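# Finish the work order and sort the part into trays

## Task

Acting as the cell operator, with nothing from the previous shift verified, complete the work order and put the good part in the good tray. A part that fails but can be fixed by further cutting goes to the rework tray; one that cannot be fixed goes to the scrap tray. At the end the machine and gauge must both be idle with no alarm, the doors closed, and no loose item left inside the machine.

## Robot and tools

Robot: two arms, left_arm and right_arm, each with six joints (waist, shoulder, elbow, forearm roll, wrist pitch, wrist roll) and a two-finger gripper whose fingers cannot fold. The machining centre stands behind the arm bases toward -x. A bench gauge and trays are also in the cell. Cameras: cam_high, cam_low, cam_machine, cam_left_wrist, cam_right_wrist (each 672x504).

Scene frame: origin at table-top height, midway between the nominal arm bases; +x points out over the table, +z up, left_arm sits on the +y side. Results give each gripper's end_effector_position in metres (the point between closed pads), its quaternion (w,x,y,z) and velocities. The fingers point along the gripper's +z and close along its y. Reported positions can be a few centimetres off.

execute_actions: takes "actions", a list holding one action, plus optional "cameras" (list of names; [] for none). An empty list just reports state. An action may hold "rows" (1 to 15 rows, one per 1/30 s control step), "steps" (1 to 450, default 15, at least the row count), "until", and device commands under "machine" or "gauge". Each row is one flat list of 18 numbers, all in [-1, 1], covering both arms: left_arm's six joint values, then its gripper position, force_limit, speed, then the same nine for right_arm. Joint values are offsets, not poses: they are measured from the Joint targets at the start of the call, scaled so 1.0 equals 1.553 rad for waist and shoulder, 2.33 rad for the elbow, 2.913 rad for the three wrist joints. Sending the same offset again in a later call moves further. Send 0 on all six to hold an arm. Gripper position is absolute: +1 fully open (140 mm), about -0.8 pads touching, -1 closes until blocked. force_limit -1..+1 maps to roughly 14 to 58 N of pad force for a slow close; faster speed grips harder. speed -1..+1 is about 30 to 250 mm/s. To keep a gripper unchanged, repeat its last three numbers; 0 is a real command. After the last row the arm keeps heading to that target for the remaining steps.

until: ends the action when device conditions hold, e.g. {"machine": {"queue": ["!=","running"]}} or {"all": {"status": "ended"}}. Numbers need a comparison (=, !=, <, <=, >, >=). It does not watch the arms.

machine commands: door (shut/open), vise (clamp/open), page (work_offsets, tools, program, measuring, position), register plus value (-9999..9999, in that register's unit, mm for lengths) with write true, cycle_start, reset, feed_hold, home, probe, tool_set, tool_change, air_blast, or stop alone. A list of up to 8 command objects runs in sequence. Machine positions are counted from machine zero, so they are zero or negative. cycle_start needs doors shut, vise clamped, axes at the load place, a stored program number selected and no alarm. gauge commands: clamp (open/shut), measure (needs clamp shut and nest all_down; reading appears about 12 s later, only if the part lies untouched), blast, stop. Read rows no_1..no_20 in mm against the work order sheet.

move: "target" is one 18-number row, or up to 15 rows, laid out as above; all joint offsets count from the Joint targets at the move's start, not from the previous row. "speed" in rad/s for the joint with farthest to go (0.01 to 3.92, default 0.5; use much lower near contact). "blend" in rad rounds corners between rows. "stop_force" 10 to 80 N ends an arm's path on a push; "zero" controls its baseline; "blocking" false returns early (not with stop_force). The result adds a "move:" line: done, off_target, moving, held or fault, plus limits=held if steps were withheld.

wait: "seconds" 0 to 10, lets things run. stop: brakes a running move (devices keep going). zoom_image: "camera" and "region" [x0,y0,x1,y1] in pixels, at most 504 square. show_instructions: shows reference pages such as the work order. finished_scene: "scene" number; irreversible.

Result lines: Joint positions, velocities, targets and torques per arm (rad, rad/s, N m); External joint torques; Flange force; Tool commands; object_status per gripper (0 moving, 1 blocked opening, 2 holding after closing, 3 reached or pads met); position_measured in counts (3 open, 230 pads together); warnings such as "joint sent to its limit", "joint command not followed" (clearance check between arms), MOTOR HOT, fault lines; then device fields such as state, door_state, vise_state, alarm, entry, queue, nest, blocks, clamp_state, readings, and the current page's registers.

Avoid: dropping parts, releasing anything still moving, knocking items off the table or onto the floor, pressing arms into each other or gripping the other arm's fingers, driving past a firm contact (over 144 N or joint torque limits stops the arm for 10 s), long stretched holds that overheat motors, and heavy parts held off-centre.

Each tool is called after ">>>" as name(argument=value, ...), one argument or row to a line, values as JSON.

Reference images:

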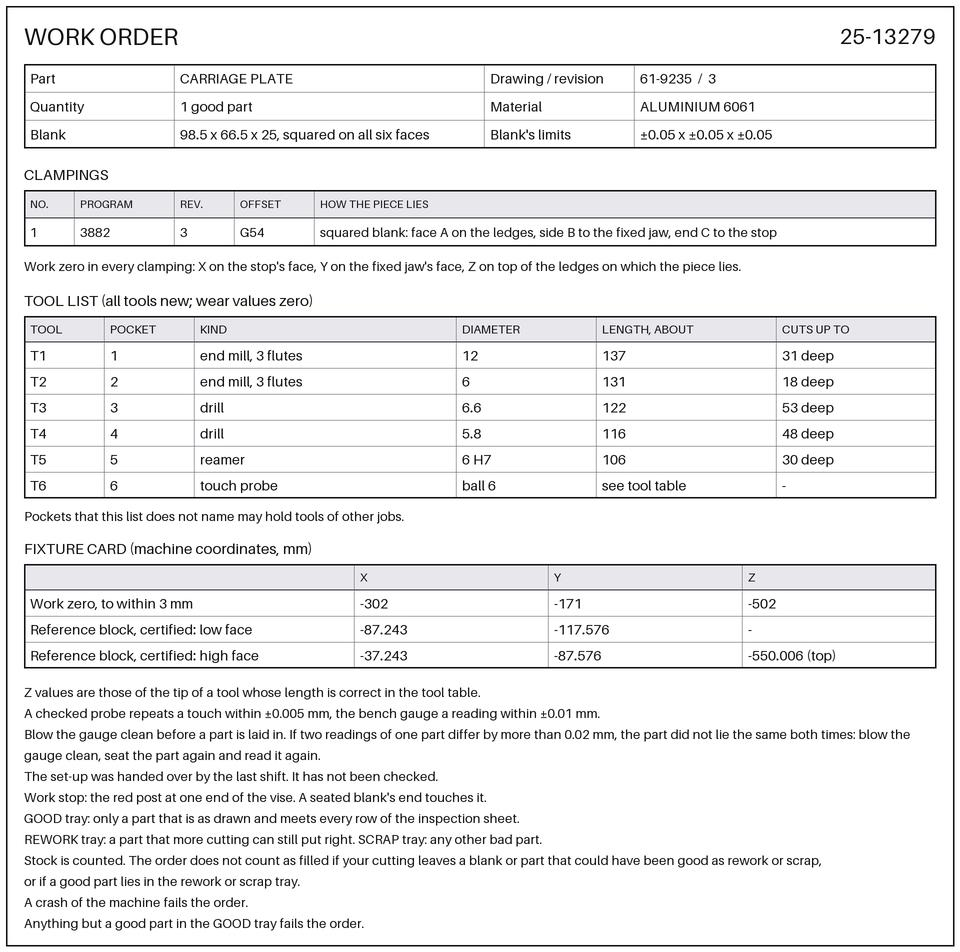

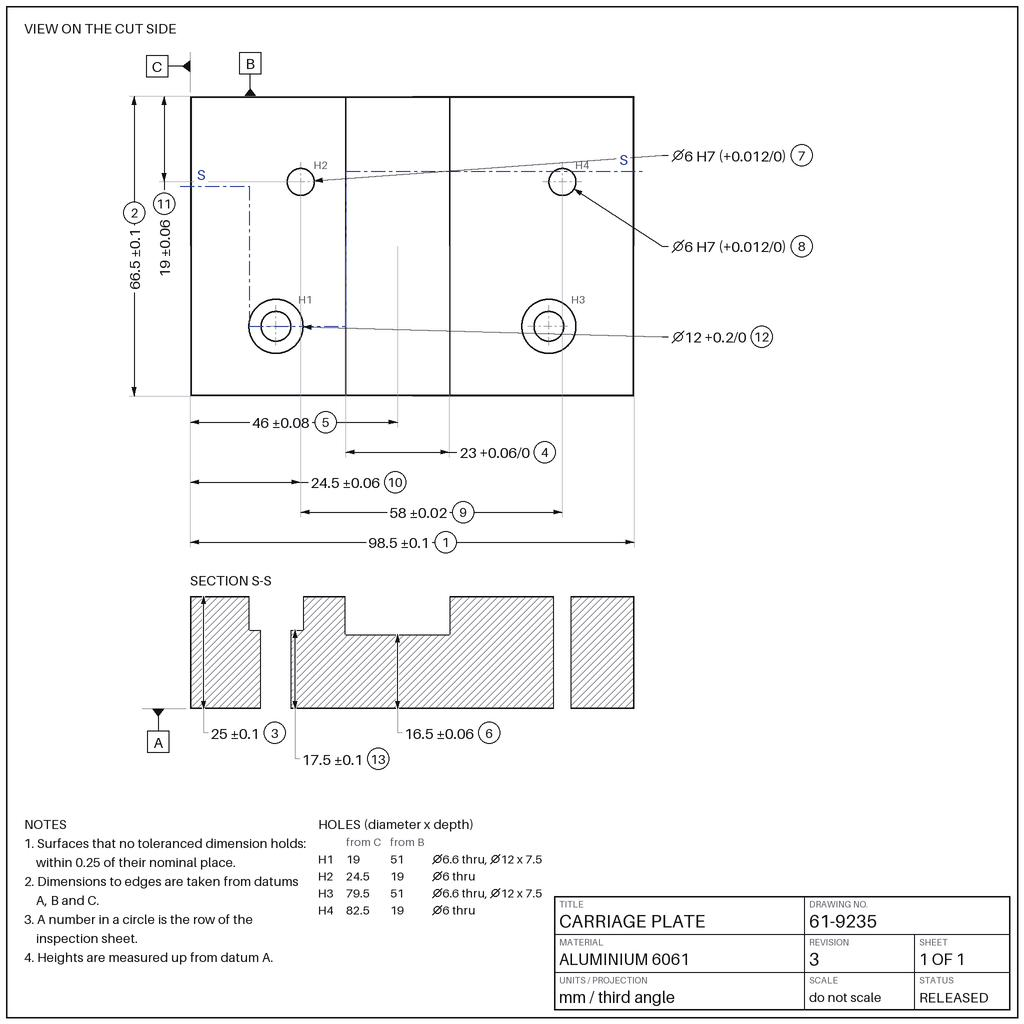

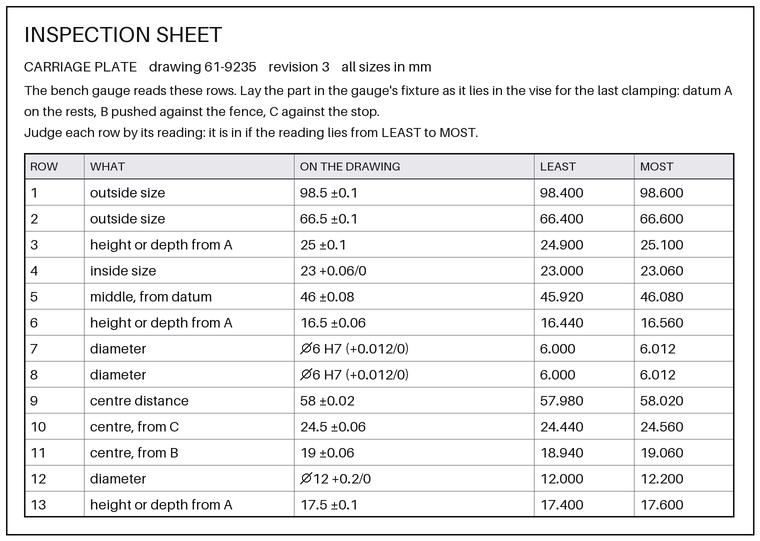

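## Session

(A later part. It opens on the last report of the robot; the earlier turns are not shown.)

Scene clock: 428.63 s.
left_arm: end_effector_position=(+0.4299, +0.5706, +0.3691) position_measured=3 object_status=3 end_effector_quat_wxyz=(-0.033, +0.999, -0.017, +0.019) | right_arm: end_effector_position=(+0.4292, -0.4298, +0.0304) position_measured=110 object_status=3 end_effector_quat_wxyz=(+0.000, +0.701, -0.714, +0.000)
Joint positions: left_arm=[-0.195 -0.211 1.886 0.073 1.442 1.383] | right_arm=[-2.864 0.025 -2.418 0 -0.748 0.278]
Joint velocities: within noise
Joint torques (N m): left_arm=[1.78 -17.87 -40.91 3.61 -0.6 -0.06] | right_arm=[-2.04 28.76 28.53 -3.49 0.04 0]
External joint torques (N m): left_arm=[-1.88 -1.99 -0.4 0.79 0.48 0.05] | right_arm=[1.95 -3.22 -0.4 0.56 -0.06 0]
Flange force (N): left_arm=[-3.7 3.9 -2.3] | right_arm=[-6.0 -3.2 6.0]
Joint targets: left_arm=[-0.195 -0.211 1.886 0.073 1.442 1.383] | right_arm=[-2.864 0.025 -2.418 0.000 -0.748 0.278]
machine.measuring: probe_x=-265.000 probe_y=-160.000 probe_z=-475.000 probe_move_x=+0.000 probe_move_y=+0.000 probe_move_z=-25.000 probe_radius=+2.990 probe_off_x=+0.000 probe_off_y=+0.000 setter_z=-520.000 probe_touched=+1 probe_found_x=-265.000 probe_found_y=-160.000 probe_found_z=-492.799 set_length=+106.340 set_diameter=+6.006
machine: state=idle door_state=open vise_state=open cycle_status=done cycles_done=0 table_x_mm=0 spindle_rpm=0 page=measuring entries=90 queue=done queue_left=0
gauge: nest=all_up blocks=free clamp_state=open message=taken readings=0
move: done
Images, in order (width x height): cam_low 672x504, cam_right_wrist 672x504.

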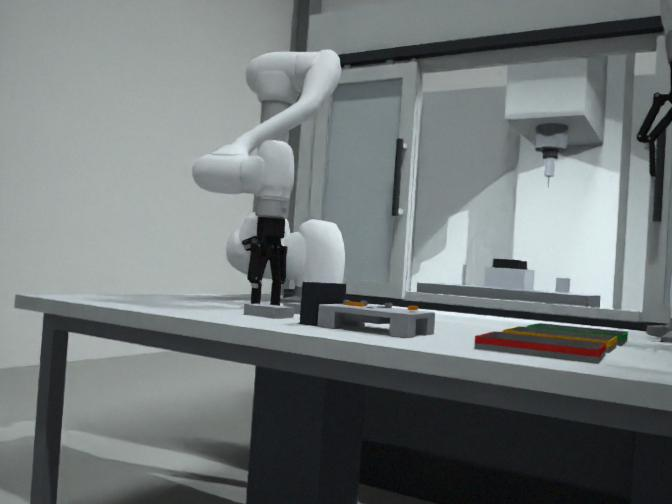

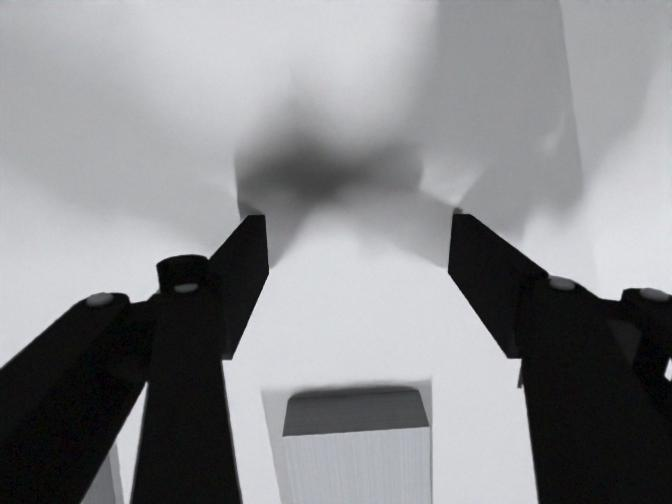

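>>> move(
  target=[0,0,0,0,0,0,1,1,1, 0,-0.0238,-0.0075,0,0.0187,0,0.15,0,0],
  speed=0.02,
  stop_force=12,
  cameras=["cam_right_wrist"],
)

Scene clock: 432.83 s.
left_arm: end_effector_position=(+0.4299, +0.5706, +0.3691) position_measured=3 object_status=3 end_effector_quat_wxyz=(-0.033, +0.999, -0.017, +0.019) | right_arm: end_effector_position=(+0.4294, -0.4298, +0.0263) position_measured=110 object_status=3 end_effector_quat_wxyz=(+0.000, +0.701, -0.714, +0.000)
Joint positions: left_arm=[-0.195 -0.211 1.886 0.073 1.442 1.383] | right_arm=[-2.864 0.018 -2.421 0 -0.737 0.278]
Joint velocities: within noise
Joint torques (N m): left_arm=[1.57 -18.08 -41.07 3.68 -0.53 -0.06] | right_arm=[-1.88 12.72 18.01 -3.55 4.29 -0.01]
External joint torques (N m): left_arm=[-1.66 -1.73 -0.25 0.73 0.4 0.06] | right_arm=[1.74 13.38 9.81 0.65 -4.31 0.01]
Flange force (N): left_arm=[-3.4 3.4 -1.8] | right_arm=[-3.4 7.7 -44.7]
Joint targets: left_arm=[-0.195 -0.211 1.886 0.073 1.442 1.383] | right_arm=[-2.864 0.018 -2.421 0.000 -0.737 0.278]
machine.measuring: probe_x=-265.000 probe_y=-160.000 probe_z=-475.000 probe_move_x=+0.000 probe_move_y=+0.000 probe_move_z=-25.000 probe_radius=+2.990 probe_off_x=+0.000 probe_off_y=+0.000 setter_z=-520.000 probe_touched=+1 probe_found_x=-265.000 probe_found_y=-160.000 probe_found_z=-492.799 set_length=+106.340 set_diameter=+6.006
machine: state=idle door_state=open vise_state=open cycle_status=done cycles_done=0 table_x_mm=0 spindle_rpm=0 page=measuring entries=90 queue=done queue_left=0
gauge: nest=all_up blocks=free clamp_state=open message=taken readings=0
move: contact (right_arm); right_arm: the wrist pitch is farthest, 0.044 rad from its target
Images, in order (width x height): cam_right_wrist 672x504.

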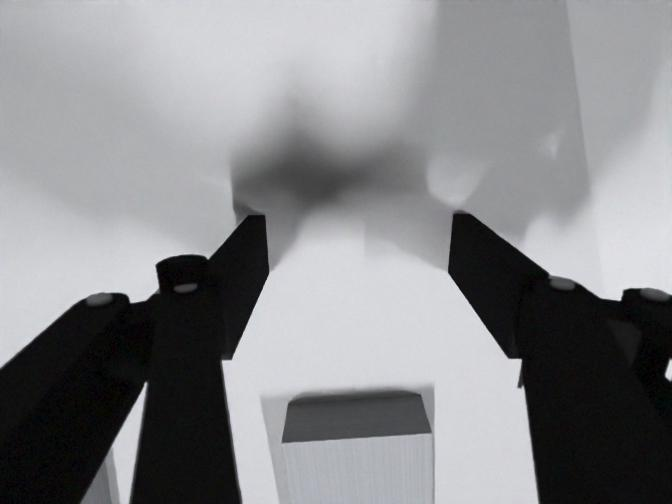

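>>> move(
  target=[
    [0,0,0,0,0,0,1,1,1, 0,0.0918,0.04206,0,-0.0831,0,0.15,0,0],
    [0,0,0,0,0,0,1,1,1, 0.1939,0.0601,0.0777,0,-0.0947,0.0697,0.15,0,0],
  ],
  speed=0.4,
  blend=0.05,
  cameras=["cam_right_wrist"],
)

Scene clock: 444.67 s.
left_arm: end_effector_position=(+0.4299, +0.5706, +0.3691) position_measured=3 object_status=3 end_effector_quat_wxyz=(-0.033, +0.999, -0.017, +0.019) | right_arm: end_effector_position=(+0.4288, -0.3040, +0.1400) position_measured=110 object_status=3 end_effector_quat_wxyz=(+0.000, +0.735, -0.678, +0.000)
Joint positions: left_arm=[-0.195 -0.211 1.886 0.073 1.442 1.383] | right_arm=[-2.563 0.111 -2.24 0 -1.013 0.481]
Joint velocities: within noise
Joint torques (N m): left_arm=[1.52 -17.63 -41.09 3.63 -0.54 -0.06] | right_arm=[0.9 26.47 34.99 -4.22 0.07 0.26]
External joint torques (N m): left_arm=[-1.6 -2.21 -0.24 0.78 0.42 0.06] | right_arm=[-1.05 -2.57 -0.01 0.59 -0.11 -0.26]
Flange force (N): left_arm=[-4.2 3.2 -1.9] | right_arm=[1.1 -5.6 2.6]
Joint targets: left_arm=[-0.195 -0.211 1.886 0.073 1.442 1.383] | right_arm=[-2.563 0.111 -2.240 0.000 -1.013 0.481]
machine.measuring: probe_x=-265.000 probe_y=-160.000 probe_z=-475.000 probe_move_x=+0.000 probe_move_y=+0.000 probe_move_z=-25.000 probe_radius=+2.990 probe_off_x=+0.000 probe_off_y=+0.000 setter_z=-520.000 probe_touched=+1 probe_found_x=-265.000 probe_found_y=-160.000 probe_found_z=-492.799 set_length=+106.340 set_diameter=+6.006
machine: state=idle door_state=open vise_state=open cycle_status=done cycles_done=0 table_x_mm=0 spindle_rpm=0 page=measuring entries=90 queue=done queue_left=0
gauge: nest=all_up blocks=free clamp_state=open message=taken readings=0
move: done
Images, in order (width x height): cam_right_wrist 672x504.

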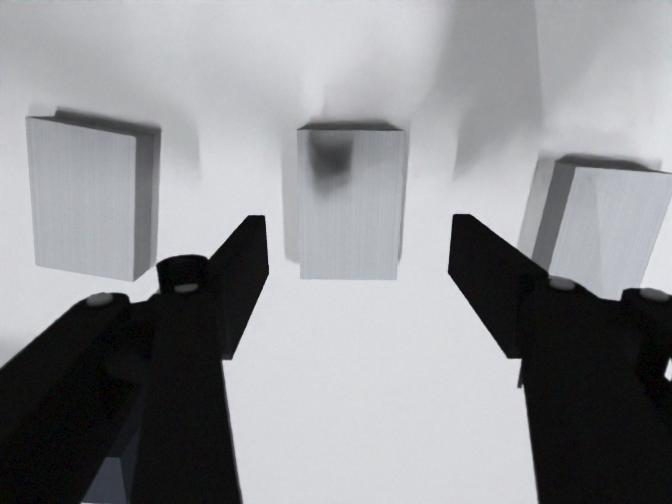

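>>> move(
  target=[0,0,0,0,0,0,1,1,1, 0,-0.0836,-0.0434,0,0.0793,0,0.15,0,0],
  speed=0.15,
  cameras=["cam_right_wrist"],
)

>>> move(
  target=[0,0,0,0,0,0,1,1,1, 0,0,0,0,0,0,-1,0,-1],
  cameras=["cam_right_wrist"],
)

Scene clock: 450.63 s.
left_arm: end_effector_position=(+0.4299, +0.5706, +0.3691) position_measured=3 object_status=3 end_effector_quat_wxyz=(-0.033, +0.999, -0.017, +0.019) | right_arm: end_effector_position=(+0.4288, -0.3040, +0.0431) position_measured=110 object_status=3 end_effector_quat_wxyz=(+0.000, +0.735, -0.678, +0.000)
Joint positions: left_arm=[-0.195 -0.211 1.886 0.073 1.442 1.383] | right_arm=[-2.563 -0.019 -2.341 0 -0.782 0.481]
Joint velocities: within noise
Joint torques (N m): left_arm=[1.83 -17.92 -40.78 3.71 -0.55 -0.06] | right_arm=[-2.01 33.16 29.66 -3.6 -0.21 -0.02]
External joint torques (N m): left_arm=[-1.92 -1.91 -0.54 0.7 0.43 0.06] | right_arm=[1.87 -1.97 -0.57 0.58 0.17 0.02]
Flange force (N): left_arm=[-3.4 4.0 -2.4] | right_arm=[-5.0 0.1 4.1]
Joint targets: left_arm=[-0.195 -0.211 1.886 0.073 1.442 1.383] | right_arm=[-2.563 -0.019 -2.341 0.000 -0.782 0.481]
machine.measuring: probe_x=-265.000 probe_y=-160.000 probe_z=-475.000 probe_move_x=+0.000 probe_move_y=+0.000 probe_move_z=-25.000 probe_radius=+2.990 probe_off_x=+0.000 probe_off_y=+0.000 setter_z=-520.000 probe_touched=+1 probe_found_x=-265.000 probe_found_y=-160.000 probe_found_z=-492.799 set_length=+106.340 set_diameter=+6.006
machine: state=idle door_state=open vise_state=open cycle_status=done cycles_done=0 table_x_mm=0 spindle_rpm=0 page=measuring entries=90 queue=done queue_left=0
gauge: nest=all_up blocks=free clamp_state=open message=taken readings=0
move: done
Images, in order (width x height): cam_right_wrist 672x504.

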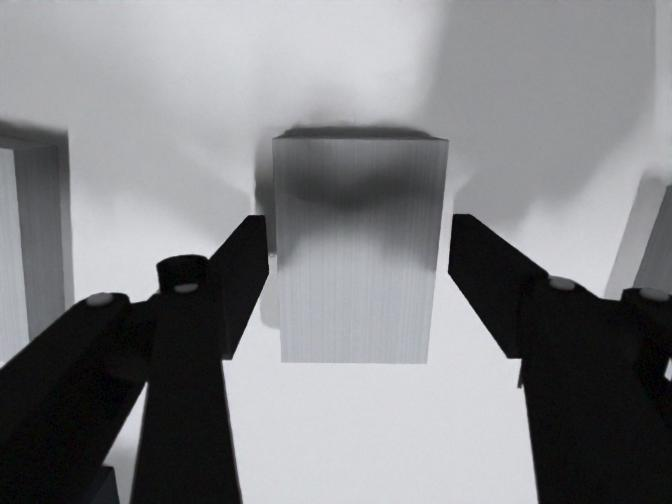

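Scene clock: 451.53 s.
left_arm: end_effector_position=(+0.4299, +0.5706, +0.3691) position_measured=3 object_status=3 end_effector_quat_wxyz=(-0.033, +0.999, -0.017, +0.019) | right_arm: end_effector_position=(+0.4288, -0.3040, +0.0430) position_measured=131 object_status=0 end_effector_quat_wxyz=(+0.000, +0.735, -0.678, +0.000)
Joint positions: left_arm=[-0.195 -0.211 1.886 0.073 1.442 1.383] | right_arm=[-2.563 -0.019 -2.341 0 -0.782 0.481]
Joint velocities: within noise
Joint torques (N m): left_arm=[1.82 -17.82 -41.01 3.63 -0.55 -0.1] | right_arm=[-1.36 18.49 18.38 -3.67 2.36 -0.48]
External joint torques (N m): left_arm=[-1.91 -1.99 -0.3 0.78 0.43 0.1] | right_arm=[1.18 12.65 10.68 0.64 -2.4 0.48]
Flange force (N): left_arm=[-3.9 3.9 -2.1] | right_arm=[-2.6 4.2 -35.7]
Joint targets: left_arm=[-0.195 -0.211 1.886 0.073 1.442 1.383] | right_arm=[-2.563 -0.019 -2.341 0.000 -0.782 0.481]
machine.measuring: probe_x=-265.000 probe_y=-160.000 probe_z=-475.000 probe_move_x=+0.000 probe_move_y=+0.000 probe_move_z=-25.000 probe_radius=+2.990 probe_off_x=+0.000 probe_off_y=+0.000 setter_z=-520.000 probe_touched=+1 probe_found_x=-265.000 probe_found_y=-160.000 probe_found_z=-492.799 set_length=+106.340 set_diameter=+6.006
machine: state=idle door_state=open vise_state=open cycle_status=done cycles_done=0 table_x_mm=0 spindle_rpm=0 page=measuring entries=90 queue=done queue_left=0
gauge: nest=all_up blocks=free clamp_state=open message=taken readings=0
move: done
Images, in order (width x height): cam_right_wrist 672x504.

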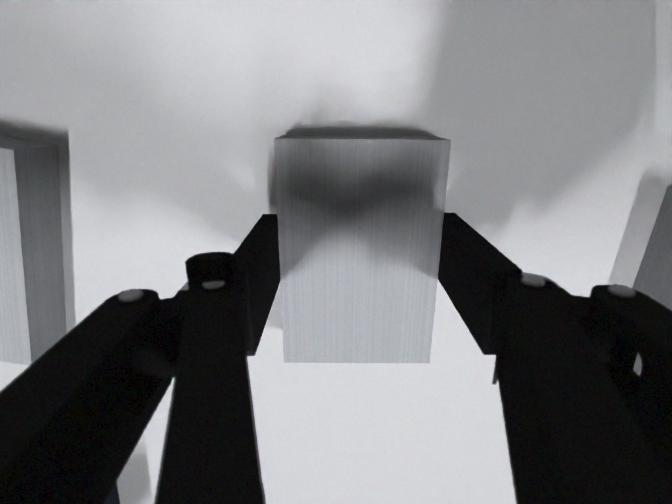

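>>> move(
  target=[
    [0,0,0,0,0,0,1,1,1, 0,0.0840,0.0433,0,-0.0793,0,-1,0,-1],
    [0,0,0,0,0,0,1,1,1, -0.0547,-0.03155,0.17064,0,-0.1195,0.0045,-1,0,-1],
  ],
  speed=[0.15,0.4],
  blend=0.05,
)

Scene clock: 471.43 s.
left_arm: end_effector_position=(+0.4299, +0.5706, +0.3691) position_measured=3 object_status=3 end_effector_quat_wxyz=(-0.033, +0.999, -0.017, +0.019) | right_arm: end_effector_position=(+0.5698, -0.2701, +0.2001) position_measured=131 object_status=2 end_effector_quat_wxyz=(+0.000, +0.701, -0.713, +0.000)
Joint positions: left_arm=[-0.195 -0.211 1.886 0.073 1.442 1.383] | right_arm=[-2.648 -0.068 -1.944 0 -1.13 0.494]
Joint velocities: within noise
Joint torques (N m): left_arm=[1.4 -17.9 -41.01 3.69 -0.53 -0.08] | right_arm=[-1.96 50.13 40.03 -4.36 0.01 0.04]
External joint torques (N m): left_arm=[-1.46 -1.97 -0.32 0.72 0.41 0.07] | right_arm=[1.85 -5.85 -2.72 0.48 -0.05 -0.04]
Flange force (N): left_arm=[-3.6 2.9 -2.0] | right_arm=[-4.8 -2.6 7.4]
Joint targets: left_arm=[-0.195 -0.211 1.886 0.073 1.442 1.383] | right_arm=[-2.648 -0.068 -1.944 0.000 -1.130 0.494]
machine.measuring: probe_x=-265.000 probe_y=-160.000 probe_z=-475.000 probe_move_x=+0.000 probe_move_y=+0.000 probe_move_z=-25.000 probe_radius=+2.990 probe_off_x=+0.000 probe_off_y=+0.000 setter_z=-520.000 probe_touched=+1 probe_found_x=-265.000 probe_found_y=-160.000 probe_found_z=-492.799 set_length=+106.340 set_diameter=+6.006
machine: state=idle door_state=open vise_state=open cycle_status=done cycles_done=0 table_x_mm=0 spindle_rpm=0 page=measuring entries=90 queue=done queue_left=0
gauge: nest=all_up blocks=free clamp_state=open message=taken readings=0
move: done

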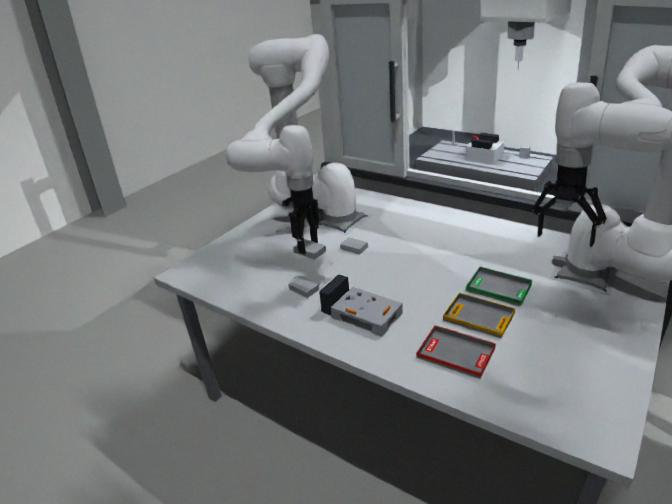

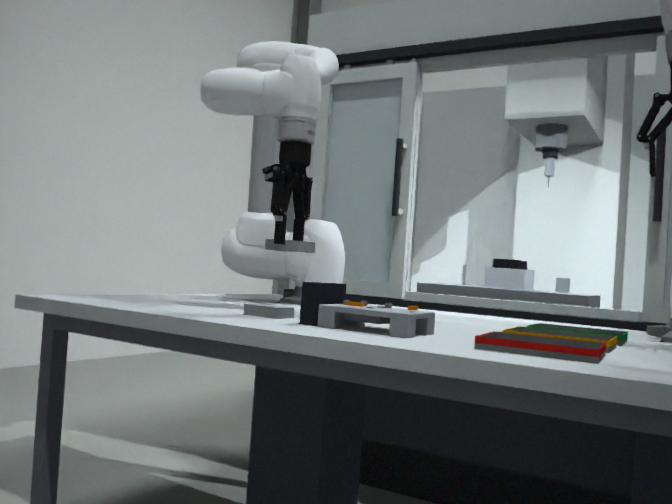

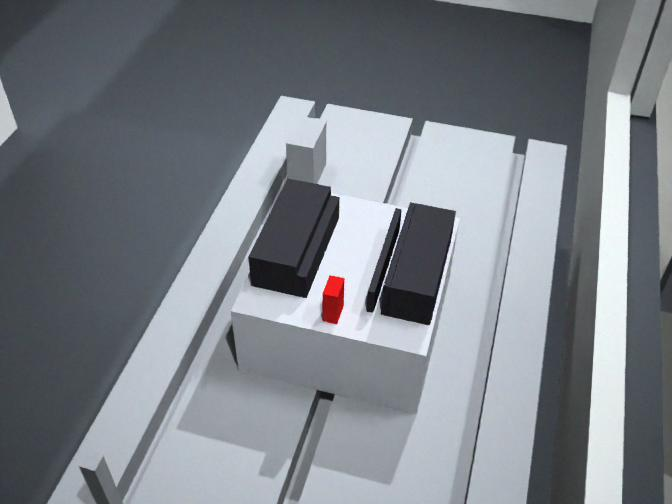

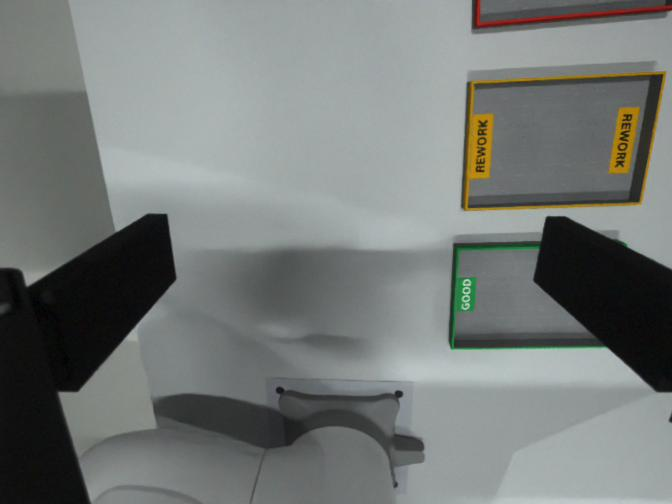

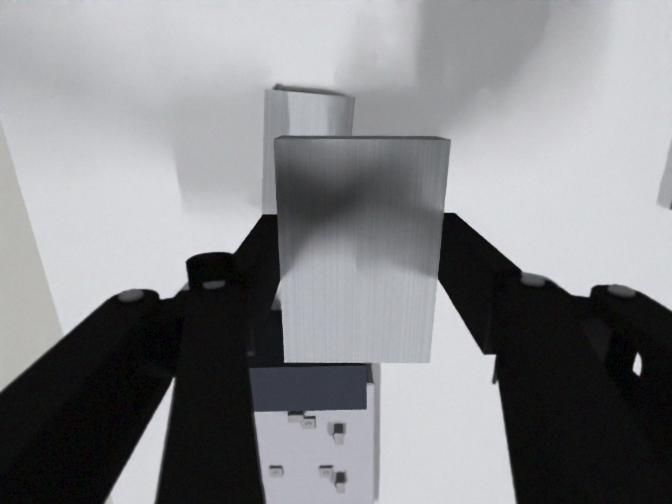

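>>> zoom_image(
  camera="cam_right_wrist",
  region=[230, 340, 450, 504],
)

>>> zoom_image(
  camera="cam_machine",
  region=[230, 170, 480, 400],
)

Scaled by 2.291 from the camera's 672x504 image, which has a finer 960x720 frame.

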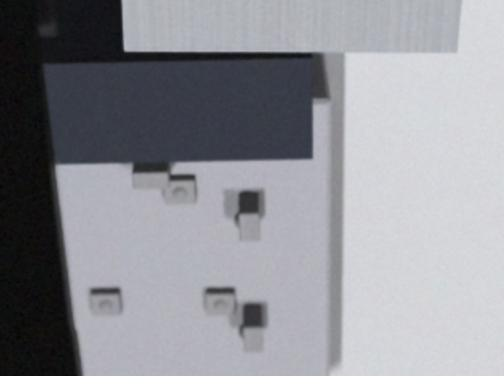

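Scaled by 2.016 from the camera's 672x504 image, which has a finer 960x720 frame.

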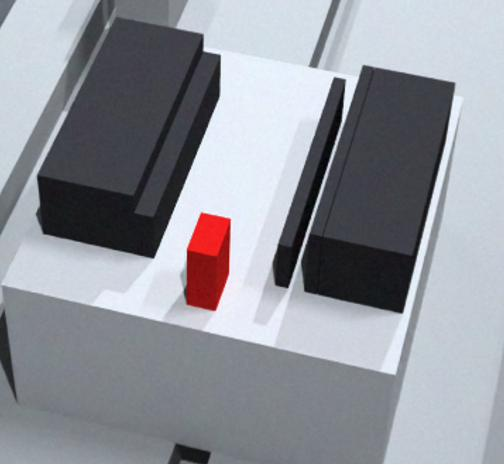

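>>> move(
  target=[
    [0,0,0,0,0,0,1,1,1, 0.17704,-0.16929,0.14022,0,-0.02176,0.09011,-1,0,-1],
    [0,0,0,0,0,0,1,1,1, 0.17704,-0.21307,0.10091,0,0.03302,0.09011,-1,0,-1],
  ],
  speed=[0.3,0.12],
  cameras=["cam_right_wrist","cam_low","cam_high"],
)

Scene clock: 505.43 s.
left_arm: end_effector_position=(+0.4299, +0.5706, +0.3691) position_measured=3 object_status=3 end_effector_quat_wxyz=(-0.033, +0.999, -0.017, +0.019) | right_arm: end_effector_position=(+0.6181, -0.0233, +0.1056) position_measured=131 object_status=2 end_effector_quat_wxyz=(+0.000, +0.705, -0.709, +0.000)
Joint positions: left_arm=[-0.195 -0.211 1.886 0.073 1.442 1.383] | right_arm=[-2.373 -0.399 -1.708 0 -1.034 0.757]
Joint velocities: within noise
Joint torques (N m): left_arm=[1.65 -18.11 -40.9 3.62 -0.55 -0.11] | right_arm=[-1.66 82.06 38.44 -4.18 0.03 -0.01]
External joint torques (N m): left_arm=[-1.73 -1.71 -0.42 0.79 0.42 0.11] | right_arm=[1.39 -6.85 -2.97 0.51 -0.07 0.01]
Flange force (N): left_arm=[-3.1 3.5 -2.1] | right_arm=[-3.6 -1.3 8.1]
Joint targets: left_arm=[-0.195 -0.211 1.886 0.073 1.442 1.383] | right_arm=[-2.373 -0.399 -1.708 0.000 -1.034 0.757]
machine.measuring: probe_x=-265.000 probe_y=-160.000 probe_z=-475.000 probe_move_x=+0.000 probe_move_y=+0.000 probe_move_z=-25.000 probe_radius=+2.990 probe_off_x=+0.000 probe_off_y=+0.000 setter_z=-520.000 probe_touched=+1 probe_found_x=-265.000 probe_found_y=-160.000 probe_found_z=-492.799 set_length=+106.340 set_diameter=+6.006
machine: state=idle door_state=open vise_state=open cycle_status=done cycles_done=0 table_x_mm=0 spindle_rpm=0 page=measuring entries=90 queue=done queue_left=0
gauge: nest=all_up blocks=free clamp_state=open message=taken readings=0
move: done
Images, in order (width x height): cam_high 672x504, cam_low 672x504, cam_right_wrist 672x504.

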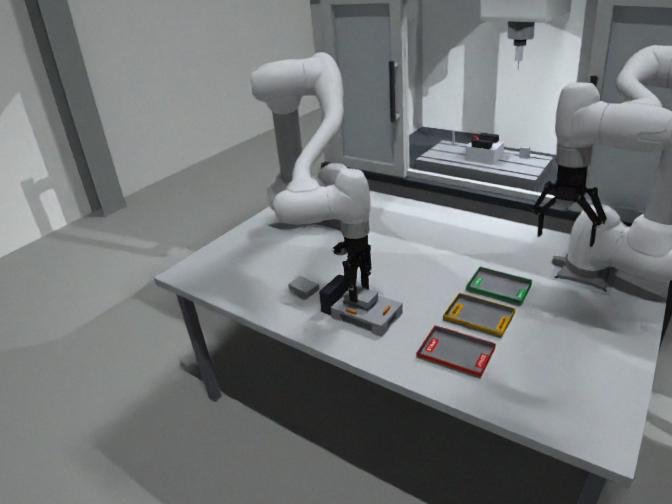

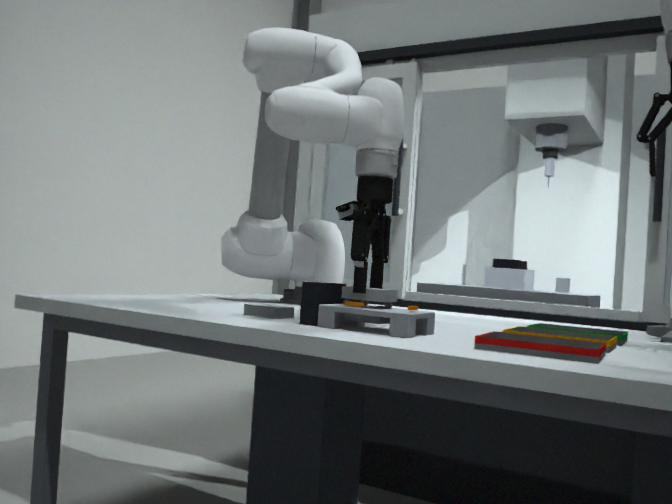

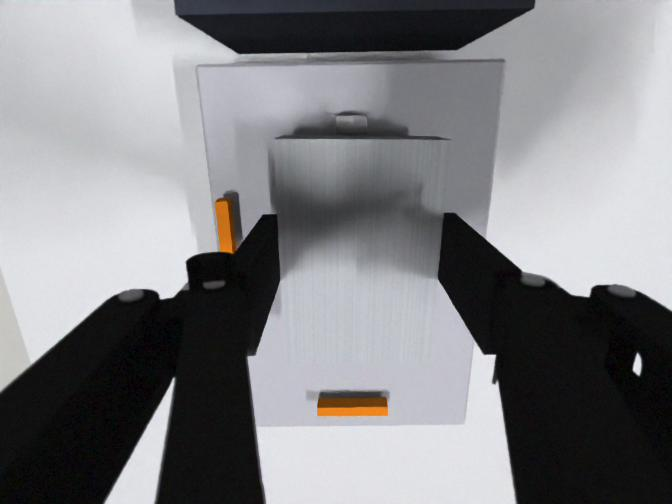

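>>> move(
  target=[0,0,0,0,0,0,1,1,1, 0,-0.0039,0.00365,0,-0.001,-0.007,-1,0,-1],
  speed=0.1,
  cameras=[],
)

>>> move(
  target=[0,0,0,0,0,0,1,1,1, 0,-0.0138,-0.00855,0,0.0142,0,-1,0,-1],
  speed=0.02,
  stop_force=12,
  cameras=["cam_right_wrist","cam_low"],
)

Scene clock: 516.13 s.
left_arm: end_effector_position=(+0.4299, +0.5706, +0.3691) position_measured=3 object_status=3 end_effector_quat_wxyz=(-0.033, +0.999, -0.017, +0.019) | right_arm: end_effector_position=(+0.6210, -0.0206, +0.1052) position_measured=131 object_status=2 end_effector_quat_wxyz=(+0.000, +0.712, -0.702, +0.000)
Joint positions: left_arm=[-0.195 -0.211 1.886 0.073 1.442 1.383] | right_arm=[-2.373 -0.405 -1.7 0 -1.037 0.736]
Joint velocities: within noise
Joint torques (N m): left_arm=[1.27 -18.2 -40.96 3.66 -0.5 -0.13] | right_arm=[-2.99 82.77 38.12 -4.23 -0.08 -0.15]
External joint torques (N m): left_arm=[-1.35 -1.64 -0.39 0.75 0.37 0.13] | right_arm=[2.55 -6.77 -2.61 0.54 0.03 0.15]
Flange force (N): left_arm=[-2.9 2.6 -1.9] | right_arm=[-5.3 -0.6 7.8]
Joint targets: left_arm=[-0.195 -0.211 1.886 0.073 1.442 1.383] | right_arm=[-2.373 -0.405 -1.700 0.000 -1.037 0.736]
machine.measuring: probe_x=-265.000 probe_y=-160.000 probe_z=-475.000 probe_move_x=+0.000 probe_move_y=+0.000 probe_move_z=-25.000 probe_radius=+2.990 probe_off_x=+0.000 probe_off_y=+0.000 setter_z=-520.000 probe_touched=+1 probe_found_x=-265.000 probe_found_y=-160.000 probe_found_z=-492.799 set_length=+106.340 set_diameter=+6.006
machine: state=idle door_state=open vise_state=open cycle_status=done cycles_done=0 table_x_mm=0 spindle_rpm=0 page=measuring entries=90 queue=done queue_left=0
gauge: nest=all_up blocks=free clamp_state=open message=taken readings=0
move: done
No camera images: "cameras" was empty.

Scene clock: 517.77 s.
left_arm: end_effector_position=(+0.4299, +0.5706, +0.3691) position_measured=3 object_status=3 end_effector_quat_wxyz=(-0.033, +0.999, -0.017, +0.019) | right_arm: end_effector_position=(+0.6211, -0.0205, +0.0931) position_measured=131 object_status=2 end_effector_quat_wxyz=(+0.000, +0.712, -0.702, +0.000)
Joint positions: left_arm=[-0.195 -0.211 1.886 0.073 1.442 1.383] | right_arm=[-2.373 -0.415 -1.71 0 -1.017 0.736]
Joint velocities: within noise
Joint torques (N m): left_arm=[1.57 -17.65 -41.07 3.65 -0.52 -0.08] | right_arm=[-0.81 61.21 28.51 -3.69 3.27 -0.01]
External joint torques (N m): left_arm=[-1.67 -2.15 -0.24 0.76 0.4 0.08] | right_arm=[0.54 15.12 6.54 0.05 -3.32 0.01]
Flange force (N): left_arm=[-4.1 3.3 -1.9] | right_arm=[2.4 4.1 -23.6]
Joint targets: left_arm=[-0.195 -0.211 1.886 0.073 1.442 1.383] | right_arm=[-2.373 -0.415 -1.710 0.000 -1.017 0.736]
machine.measuring: probe_x=-265.000 probe_y=-160.000 probe_z=-475.000 probe_move_x=+0.000 probe_move_y=+0.000 probe_move_z=-25.000 probe_radius=+2.990 probe_off_x=+0.000 probe_off_y=+0.000 setter_z=-520.000 probe_touched=+1 probe_found_x=-265.000 probe_found_y=-160.000 probe_found_z=-492.799 set_length=+106.340 set_diameter=+6.006
machine: state=idle door_state=open vise_state=open cycle_status=done cycles_done=0 table_x_mm=0 spindle_rpm=0 page=measuring entries=90 queue=done queue_left=0
gauge: nest=some_down blocks=free clamp_state=open message=taken readings=0
move: contact (right_arm); right_arm: the wrist pitch is farthest, 0.021 rad from its target
Images, in order (width x height): cam_low 672x504, cam_right_wrist 672x504.

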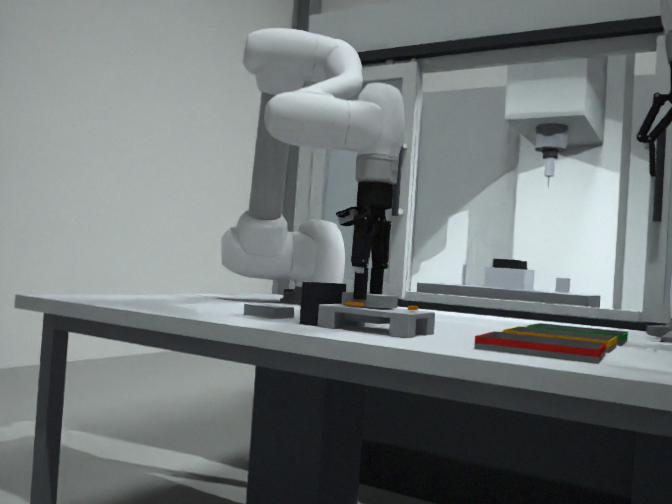

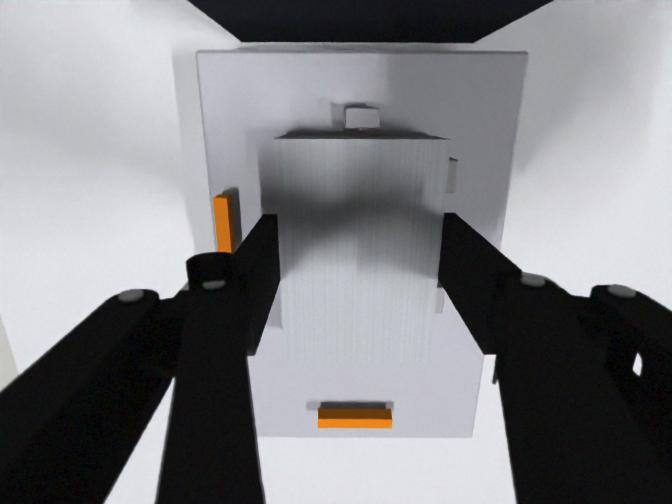

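>>> move(
  target=[0,0,0,0,0,0,1,1,1, 0,0,0,0,0,0,0.15,0,-1],
  cameras=[],
)

>>> move(
  target=[0,0,0,0,0,0,1,1,1, 0,0.0499,0.0436,0,-0.0613,0,0.15,0,-1],
  speed=0.08,
  cameras=["cam_right_wrist"],
)

>>> execute_actions(
  actions=[
    {"gauge":{"clamp":"shut"}, "steps": 150, "until":{"gauge":{"clamp_state":"shut"}}},
  ],
  cameras=["cam_right_wrist"],
)

Scene clock: 522.90 s.
left_arm: end_effector_position=(+0.4299, +0.5706, +0.3691) position_measured=3 object_status=3 end_effector_quat_wxyz=(-0.033, +0.999, -0.017, +0.019) | right_arm: end_effector_position=(+0.6211, -0.0205, +0.0931) position_measured=110 object_status=0 end_effector_quat_wxyz=(+0.000, +0.712, -0.702, +0.000)
Joint positions: left_arm=[-0.195 -0.211 1.886 0.073 1.442 1.383] | right_arm=[-2.373 -0.415 -1.71 0 -1.017 0.736]
Joint velocities: within noise
Joint torques (N m): left_arm=[1.83 -18.23 -41.05 3.68 -0.5 -0.05] | right_arm=[-2.76 80.24 35.39 -4.18 0.06 0.01]
External joint torques (N m): left_arm=[-1.91 -1.63 -0.26 0.72 0.38 0.04] | right_arm=[2.61 -4.06 -0.35 0.55 -0.11 -0.01]
Flange force (N): left_arm=[-3.3 4.0 -1.8] | right_arm=[-5.8 -1.4 3.6]
Joint targets: left_arm=[-0.195 -0.211 1.886 0.073 1.442 1.383] | right_arm=[-2.373 -0.415 -1.710 0.000 -1.017 0.736]
machine.measuring: probe_x=-265.000 probe_y=-160.000 probe_z=-475.000 probe_move_x=+0.000 probe_move_y=+0.000 probe_move_z=-25.000 probe_radius=+2.990 probe_off_x=+0.000 probe_off_y=+0.000 setter_z=-520.000 probe_touched=+1 probe_found_x=-265.000 probe_found_y=-160.000 probe_found_z=-492.799 set_length=+106.340 set_diameter=+6.006
machine: state=idle door_state=open vise_state=open cycle_status=done cycles_done=0 table_x_mm=0 spindle_rpm=0 page=measuring entries=90 queue=done queue_left=0
gauge: nest=some_down blocks=free clamp_state=open message=taken readings=0
move: done
No camera images: "cameras" was empty.

Scene clock: 525.50 s.
left_arm: end_effector_position=(+0.4299, +0.5706, +0.3691) position_measured=3 object_status=3 end_effector_quat_wxyz=(-0.033, +0.999, -0.017, +0.019) | right_arm: end_effector_position=(+0.6214, -0.0203, +0.2001) position_measured=110 object_status=3 end_effector_quat_wxyz=(+0.000, +0.712, -0.702, +0.000)
Joint positions: left_arm=[-0.195 -0.211 1.886 0.073 1.442 1.383] | right_arm=[-2.373 -0.338 -1.608 0 -1.196 0.736]
Joint velocities: within noise
Joint torques (N m): left_arm=[1.98 -17.63 -41.09 3.67 -0.61 -0.06] | right_arm=[-2.45 75.42 38.67 -4.47 0.19 0.07]
External joint torques (N m): left_arm=[-2.08 -2.21 -0.22 0.73 0.49 0.05] | right_arm=[2.22 -3.11 -0.31 0.49 -0.23 -0.07]
Flange force (N): left_arm=[-4.4 4.3 -2.1] | right_arm=[-4.8 -1.2 1.8]
Joint targets: left_arm=[-0.195 -0.211 1.886 0.073 1.442 1.383] | right_arm=[-2.373 -0.338 -1.608 0.000 -1.196 0.736]
machine.measuring: probe_x=-265.000 probe_y=-160.000 probe_z=-475.000 probe_move_x=+0.000 probe_move_y=+0.000 probe_move_z=-25.000 probe_radius=+2.990 probe_off_x=+0.000 probe_off_y=+0.000 setter_z=-520.000 probe_touched=+1 probe_found_x=-265.000 probe_found_y=-160.000 probe_found_z=-492.799 set_length=+106.340 set_diameter=+6.006
machine: state=idle door_state=open vise_state=open cycle_status=done cycles_done=0 table_x_mm=0 spindle_rpm=0 page=measuring entries=90 queue=done queue_left=0
gauge: nest=some_down blocks=free clamp_state=open message=taken readings=0
move: done
Images, in order (width x height): cam_right_wrist 672x504.

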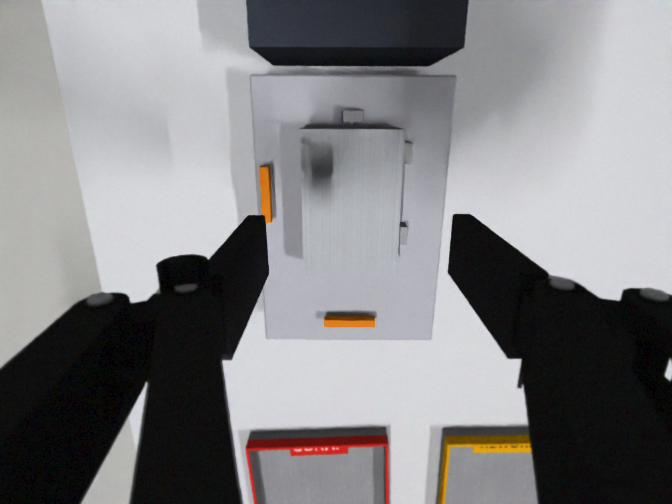

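Scene clock: 528.93 s.
left_arm: end_effector_position=(+0.4299, +0.5706, +0.3691) position_measured=3 object_status=3 end_effector_quat_wxyz=(-0.033, +0.999, -0.017, +0.019) | right_arm: end_effector_position=(+0.6214, -0.0203, +0.2002) position_measured=110 object_status=3 end_effector_quat_wxyz=(+0.000, +0.712, -0.702, +0.000)
Joint positions: left_arm=[-0.195 -0.211 1.886 0.073 1.442 1.383] | right_arm=[-2.373 -0.338 -1.608 0 -1.196 0.736]
Joint velocities: within noise
Joint torques (N m): left_arm=[1.59 -17.99 -40.9 3.68 -0.56 -0.04] | right_arm=[-1.79 76.05 38.5 -4.6 0.01 0.02]
External joint torques (N m): left_arm=[-1.68 -1.81 -0.41 0.73 0.44 0.03] | right_arm=[1.36 -3.43 -0.04 0.61 -0.06 -0.02]
Flange force (N): left_arm=[-3.3 3.5 -2.2] | right_arm=[-4.6 -2.7 2.0]
Joint targets: left_arm=[-0.195 -0.211 1.886 0.073 1.442 1.383] | right_arm=[-2.373 -0.338 -1.608 0.000 -1.196 0.736]
Tool commands: left_gripper/position=+1.0 left_gripper/force_limit=+1.0 left_gripper/speed=+1.0 right_gripper/position=+0.15 right_gripper/force_limit=+0.0 right_gripper/speed=-1.0
machine.measuring: probe_x=-265.000 probe_y=-160.000 probe_z=-475.000 probe_move_x=+0.000 probe_move_y=+0.000 probe_move_z=-25.000 probe_radius=+2.990 probe_off_x=+0.000 probe_off_y=+0.000 setter_z=-520.000 probe_touched=+1 probe_found_x=-265.000 probe_found_y=-160.000 probe_found_z=-492.799 set_length=+106.340 set_diameter=+6.006
machine: state=idle door_state=open vise_state=open cycle_status=done cycles_done=0 table_x_mm=0 spindle_rpm=0 page=measuring entries=90 queue=done queue_left=0
gauge: nest=all_down blocks=all clamp_state=shut message=taken readings=0
Images, in order (width x height): cam_right_wrist 672x504.

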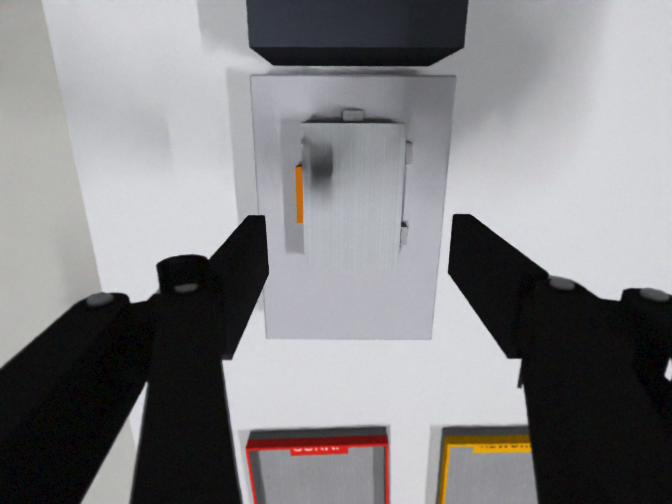

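All down. Measure.

>>> execute_actions(
  actions=[
    {"gauge":{"measure":true}, "steps": 420, "until":{"gauge":{"readings":[">",0]}}},
  ],
  cameras=[],
)

>>> execute_actions(
  actions=[
    {"gauge":{"clamp":"open"}, "steps": 90, "until":{"gauge":{"clamp_state":"open"}}},
  ],
  cameras=["cam_right_wrist"],
)

Scene clock: 542.77 s.
left_arm: end_effector_position=(+0.4299, +0.5706, +0.3691) position_measured=3 object_status=3 end_effector_quat_wxyz=(-0.033, +0.999, -0.017, +0.019) | right_arm: end_effector_position=(+0.6214, -0.0203, +0.2002) position_measured=110 object_status=3 end_effector_quat_wxyz=(+0.000, +0.712, -0.702, +0.000)
Joint positions: left_arm=[-0.195 -0.211 1.886 0.073 1.442 1.383] | right_arm=[-2.373 -0.338 -1.608 0 -1.196 0.736]
Joint velocities: within noise
Joint torques (N m): left_arm=[1.47 -17.96 -41.02 3.69 -0.53 -0.04] | right_arm=[-2.08 75.52 38.75 -4.45 0.03 0.01]
External joint torques (N m): left_arm=[-1.55 -1.82 -0.29 0.72 0.4 0.04] | right_arm=[1.68 -3.36 -0.43 0.47 -0.08 -0.01]
Flange force (N): left_arm=[-3.4 3.2 -1.9] | right_arm=[-4.4 -1.7 2.3]
Joint targets: left_arm=[-0.195 -0.211 1.886 0.073 1.442 1.383] | right_arm=[-2.373 -0.338 -1.608 0.000 -1.196 0.736]
Tool commands: left_gripper/position=+1.0 left_gripper/force_limit=+1.0 left_gripper/speed=+1.0 right_gripper/position=+0.15 right_gripper/force_limit=+0.0 right_gripper/speed=-1.0
machine.measuring: probe_x=-265.000 probe_y=-160.000 probe_z=-475.000 probe_move_x=+0.000 probe_move_y=+0.000 probe_move_z=-25.000 probe_radius=+2.990 probe_off_x=+0.000 probe_off_y=+0.000 setter_z=-520.000 probe_touched=+1 probe_found_x=-265.000 probe_found_y=-160.000 probe_found_z=-492.799 set_length=+106.340 set_diameter=+6.006
machine: state=idle door_state=open vise_state=open cycle_status=done cycles_done=0 table_x_mm=0 spindle_rpm=0 page=measuring entries=90 queue=done queue_left=0
gauge: nest=all_down blocks=all clamp_state=shut message=taken readings=1 no_1=98.480 no_2=66.535 no_3=25.045 no_6=25.042 no_13=25.047
No camera images: "cameras" was empty.

Scene clock: 545.97 s.
left_arm: end_effector_position=(+0.4299, +0.5706, +0.3691) position_measured=3 object_status=3 end_effector_quat_wxyz=(-0.033, +0.999, -0.017, +0.019) | right_arm: end_effector_position=(+0.6214, -0.0203, +0.2002) position_measured=110 object_status=3 end_effector_quat_wxyz=(+0.000, +0.712, -0.702, +0.000)
Joint positions: left_arm=[-0.195 -0.211 1.886 0.073 1.442 1.383] | right_arm=[-2.373 -0.338 -1.608 0 -1.196 0.736]
Joint velocities: within noise
Joint torques (N m): left_arm=[1.77 -18.12 -40.95 3.72 -0.55 -0.01] | right_arm=[-2.47 75.28 38.79 -4.57 -0.02 -0.05]
External joint torques (N m): left_arm=[-1.86 -1.69 -0.37 0.69 0.43 0.01] | right_arm=[2.46 -3.02 -0.39 0.59 -0.03 0.05]
Flange force (N): left_arm=[-3.3 4.0 -2.1] | right_arm=[-4.9 -0.6 2.2]
Joint targets: left_arm=[-0.195 -0.211 1.886 0.073 1.442 1.383] | right_arm=[-2.373 -0.338 -1.608 0.000 -1.196 0.736]
Tool commands: left_gripper/position=+1.0 left_gripper/force_limit=+1.0 left_gripper/speed=+1.0 right_gripper/position=+0.15 right_gripper/force_limit=+0.0 right_gripper/speed=-1.0
machine.measuring: probe_x=-265.000 probe_y=-160.000 probe_z=-475.000 probe_move_x=+0.000 probe_move_y=+0.000 probe_move_z=-25.000 probe_radius=+2.990 probe_off_x=+0.000 probe_off_y=+0.000 setter_z=-520.000 probe_touched=+1 probe_found_x=-265.000 probe_found_y=-160.000 probe_found_z=-492.799 set_length=+106.340 set_diameter=+6.006
machine: state=idle door_state=open vise_state=open cycle_status=done cycles_done=0 table_x_mm=0 spindle_rpm=0 page=measuring entries=90 queue=done queue_left=0
gauge: nest=all_down blocks=all clamp_state=between message=taken readings=1 no_1=98.480 no_2=66.535 no_3=25.045 no_6=25.042 no_13=25.047
Images, in order (width x height): cam_right_wrist 672x504.

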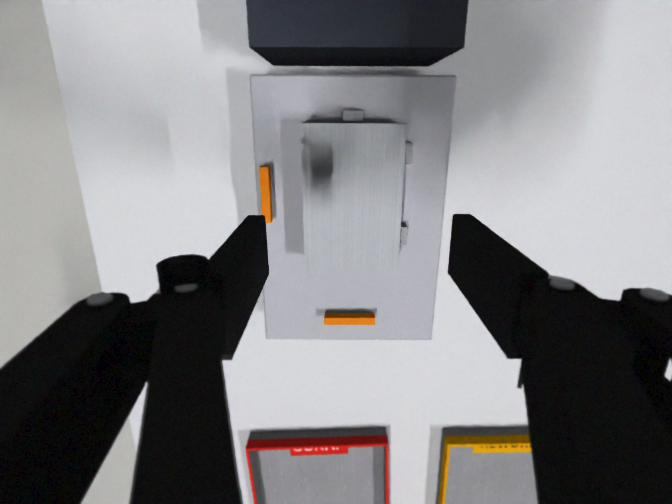

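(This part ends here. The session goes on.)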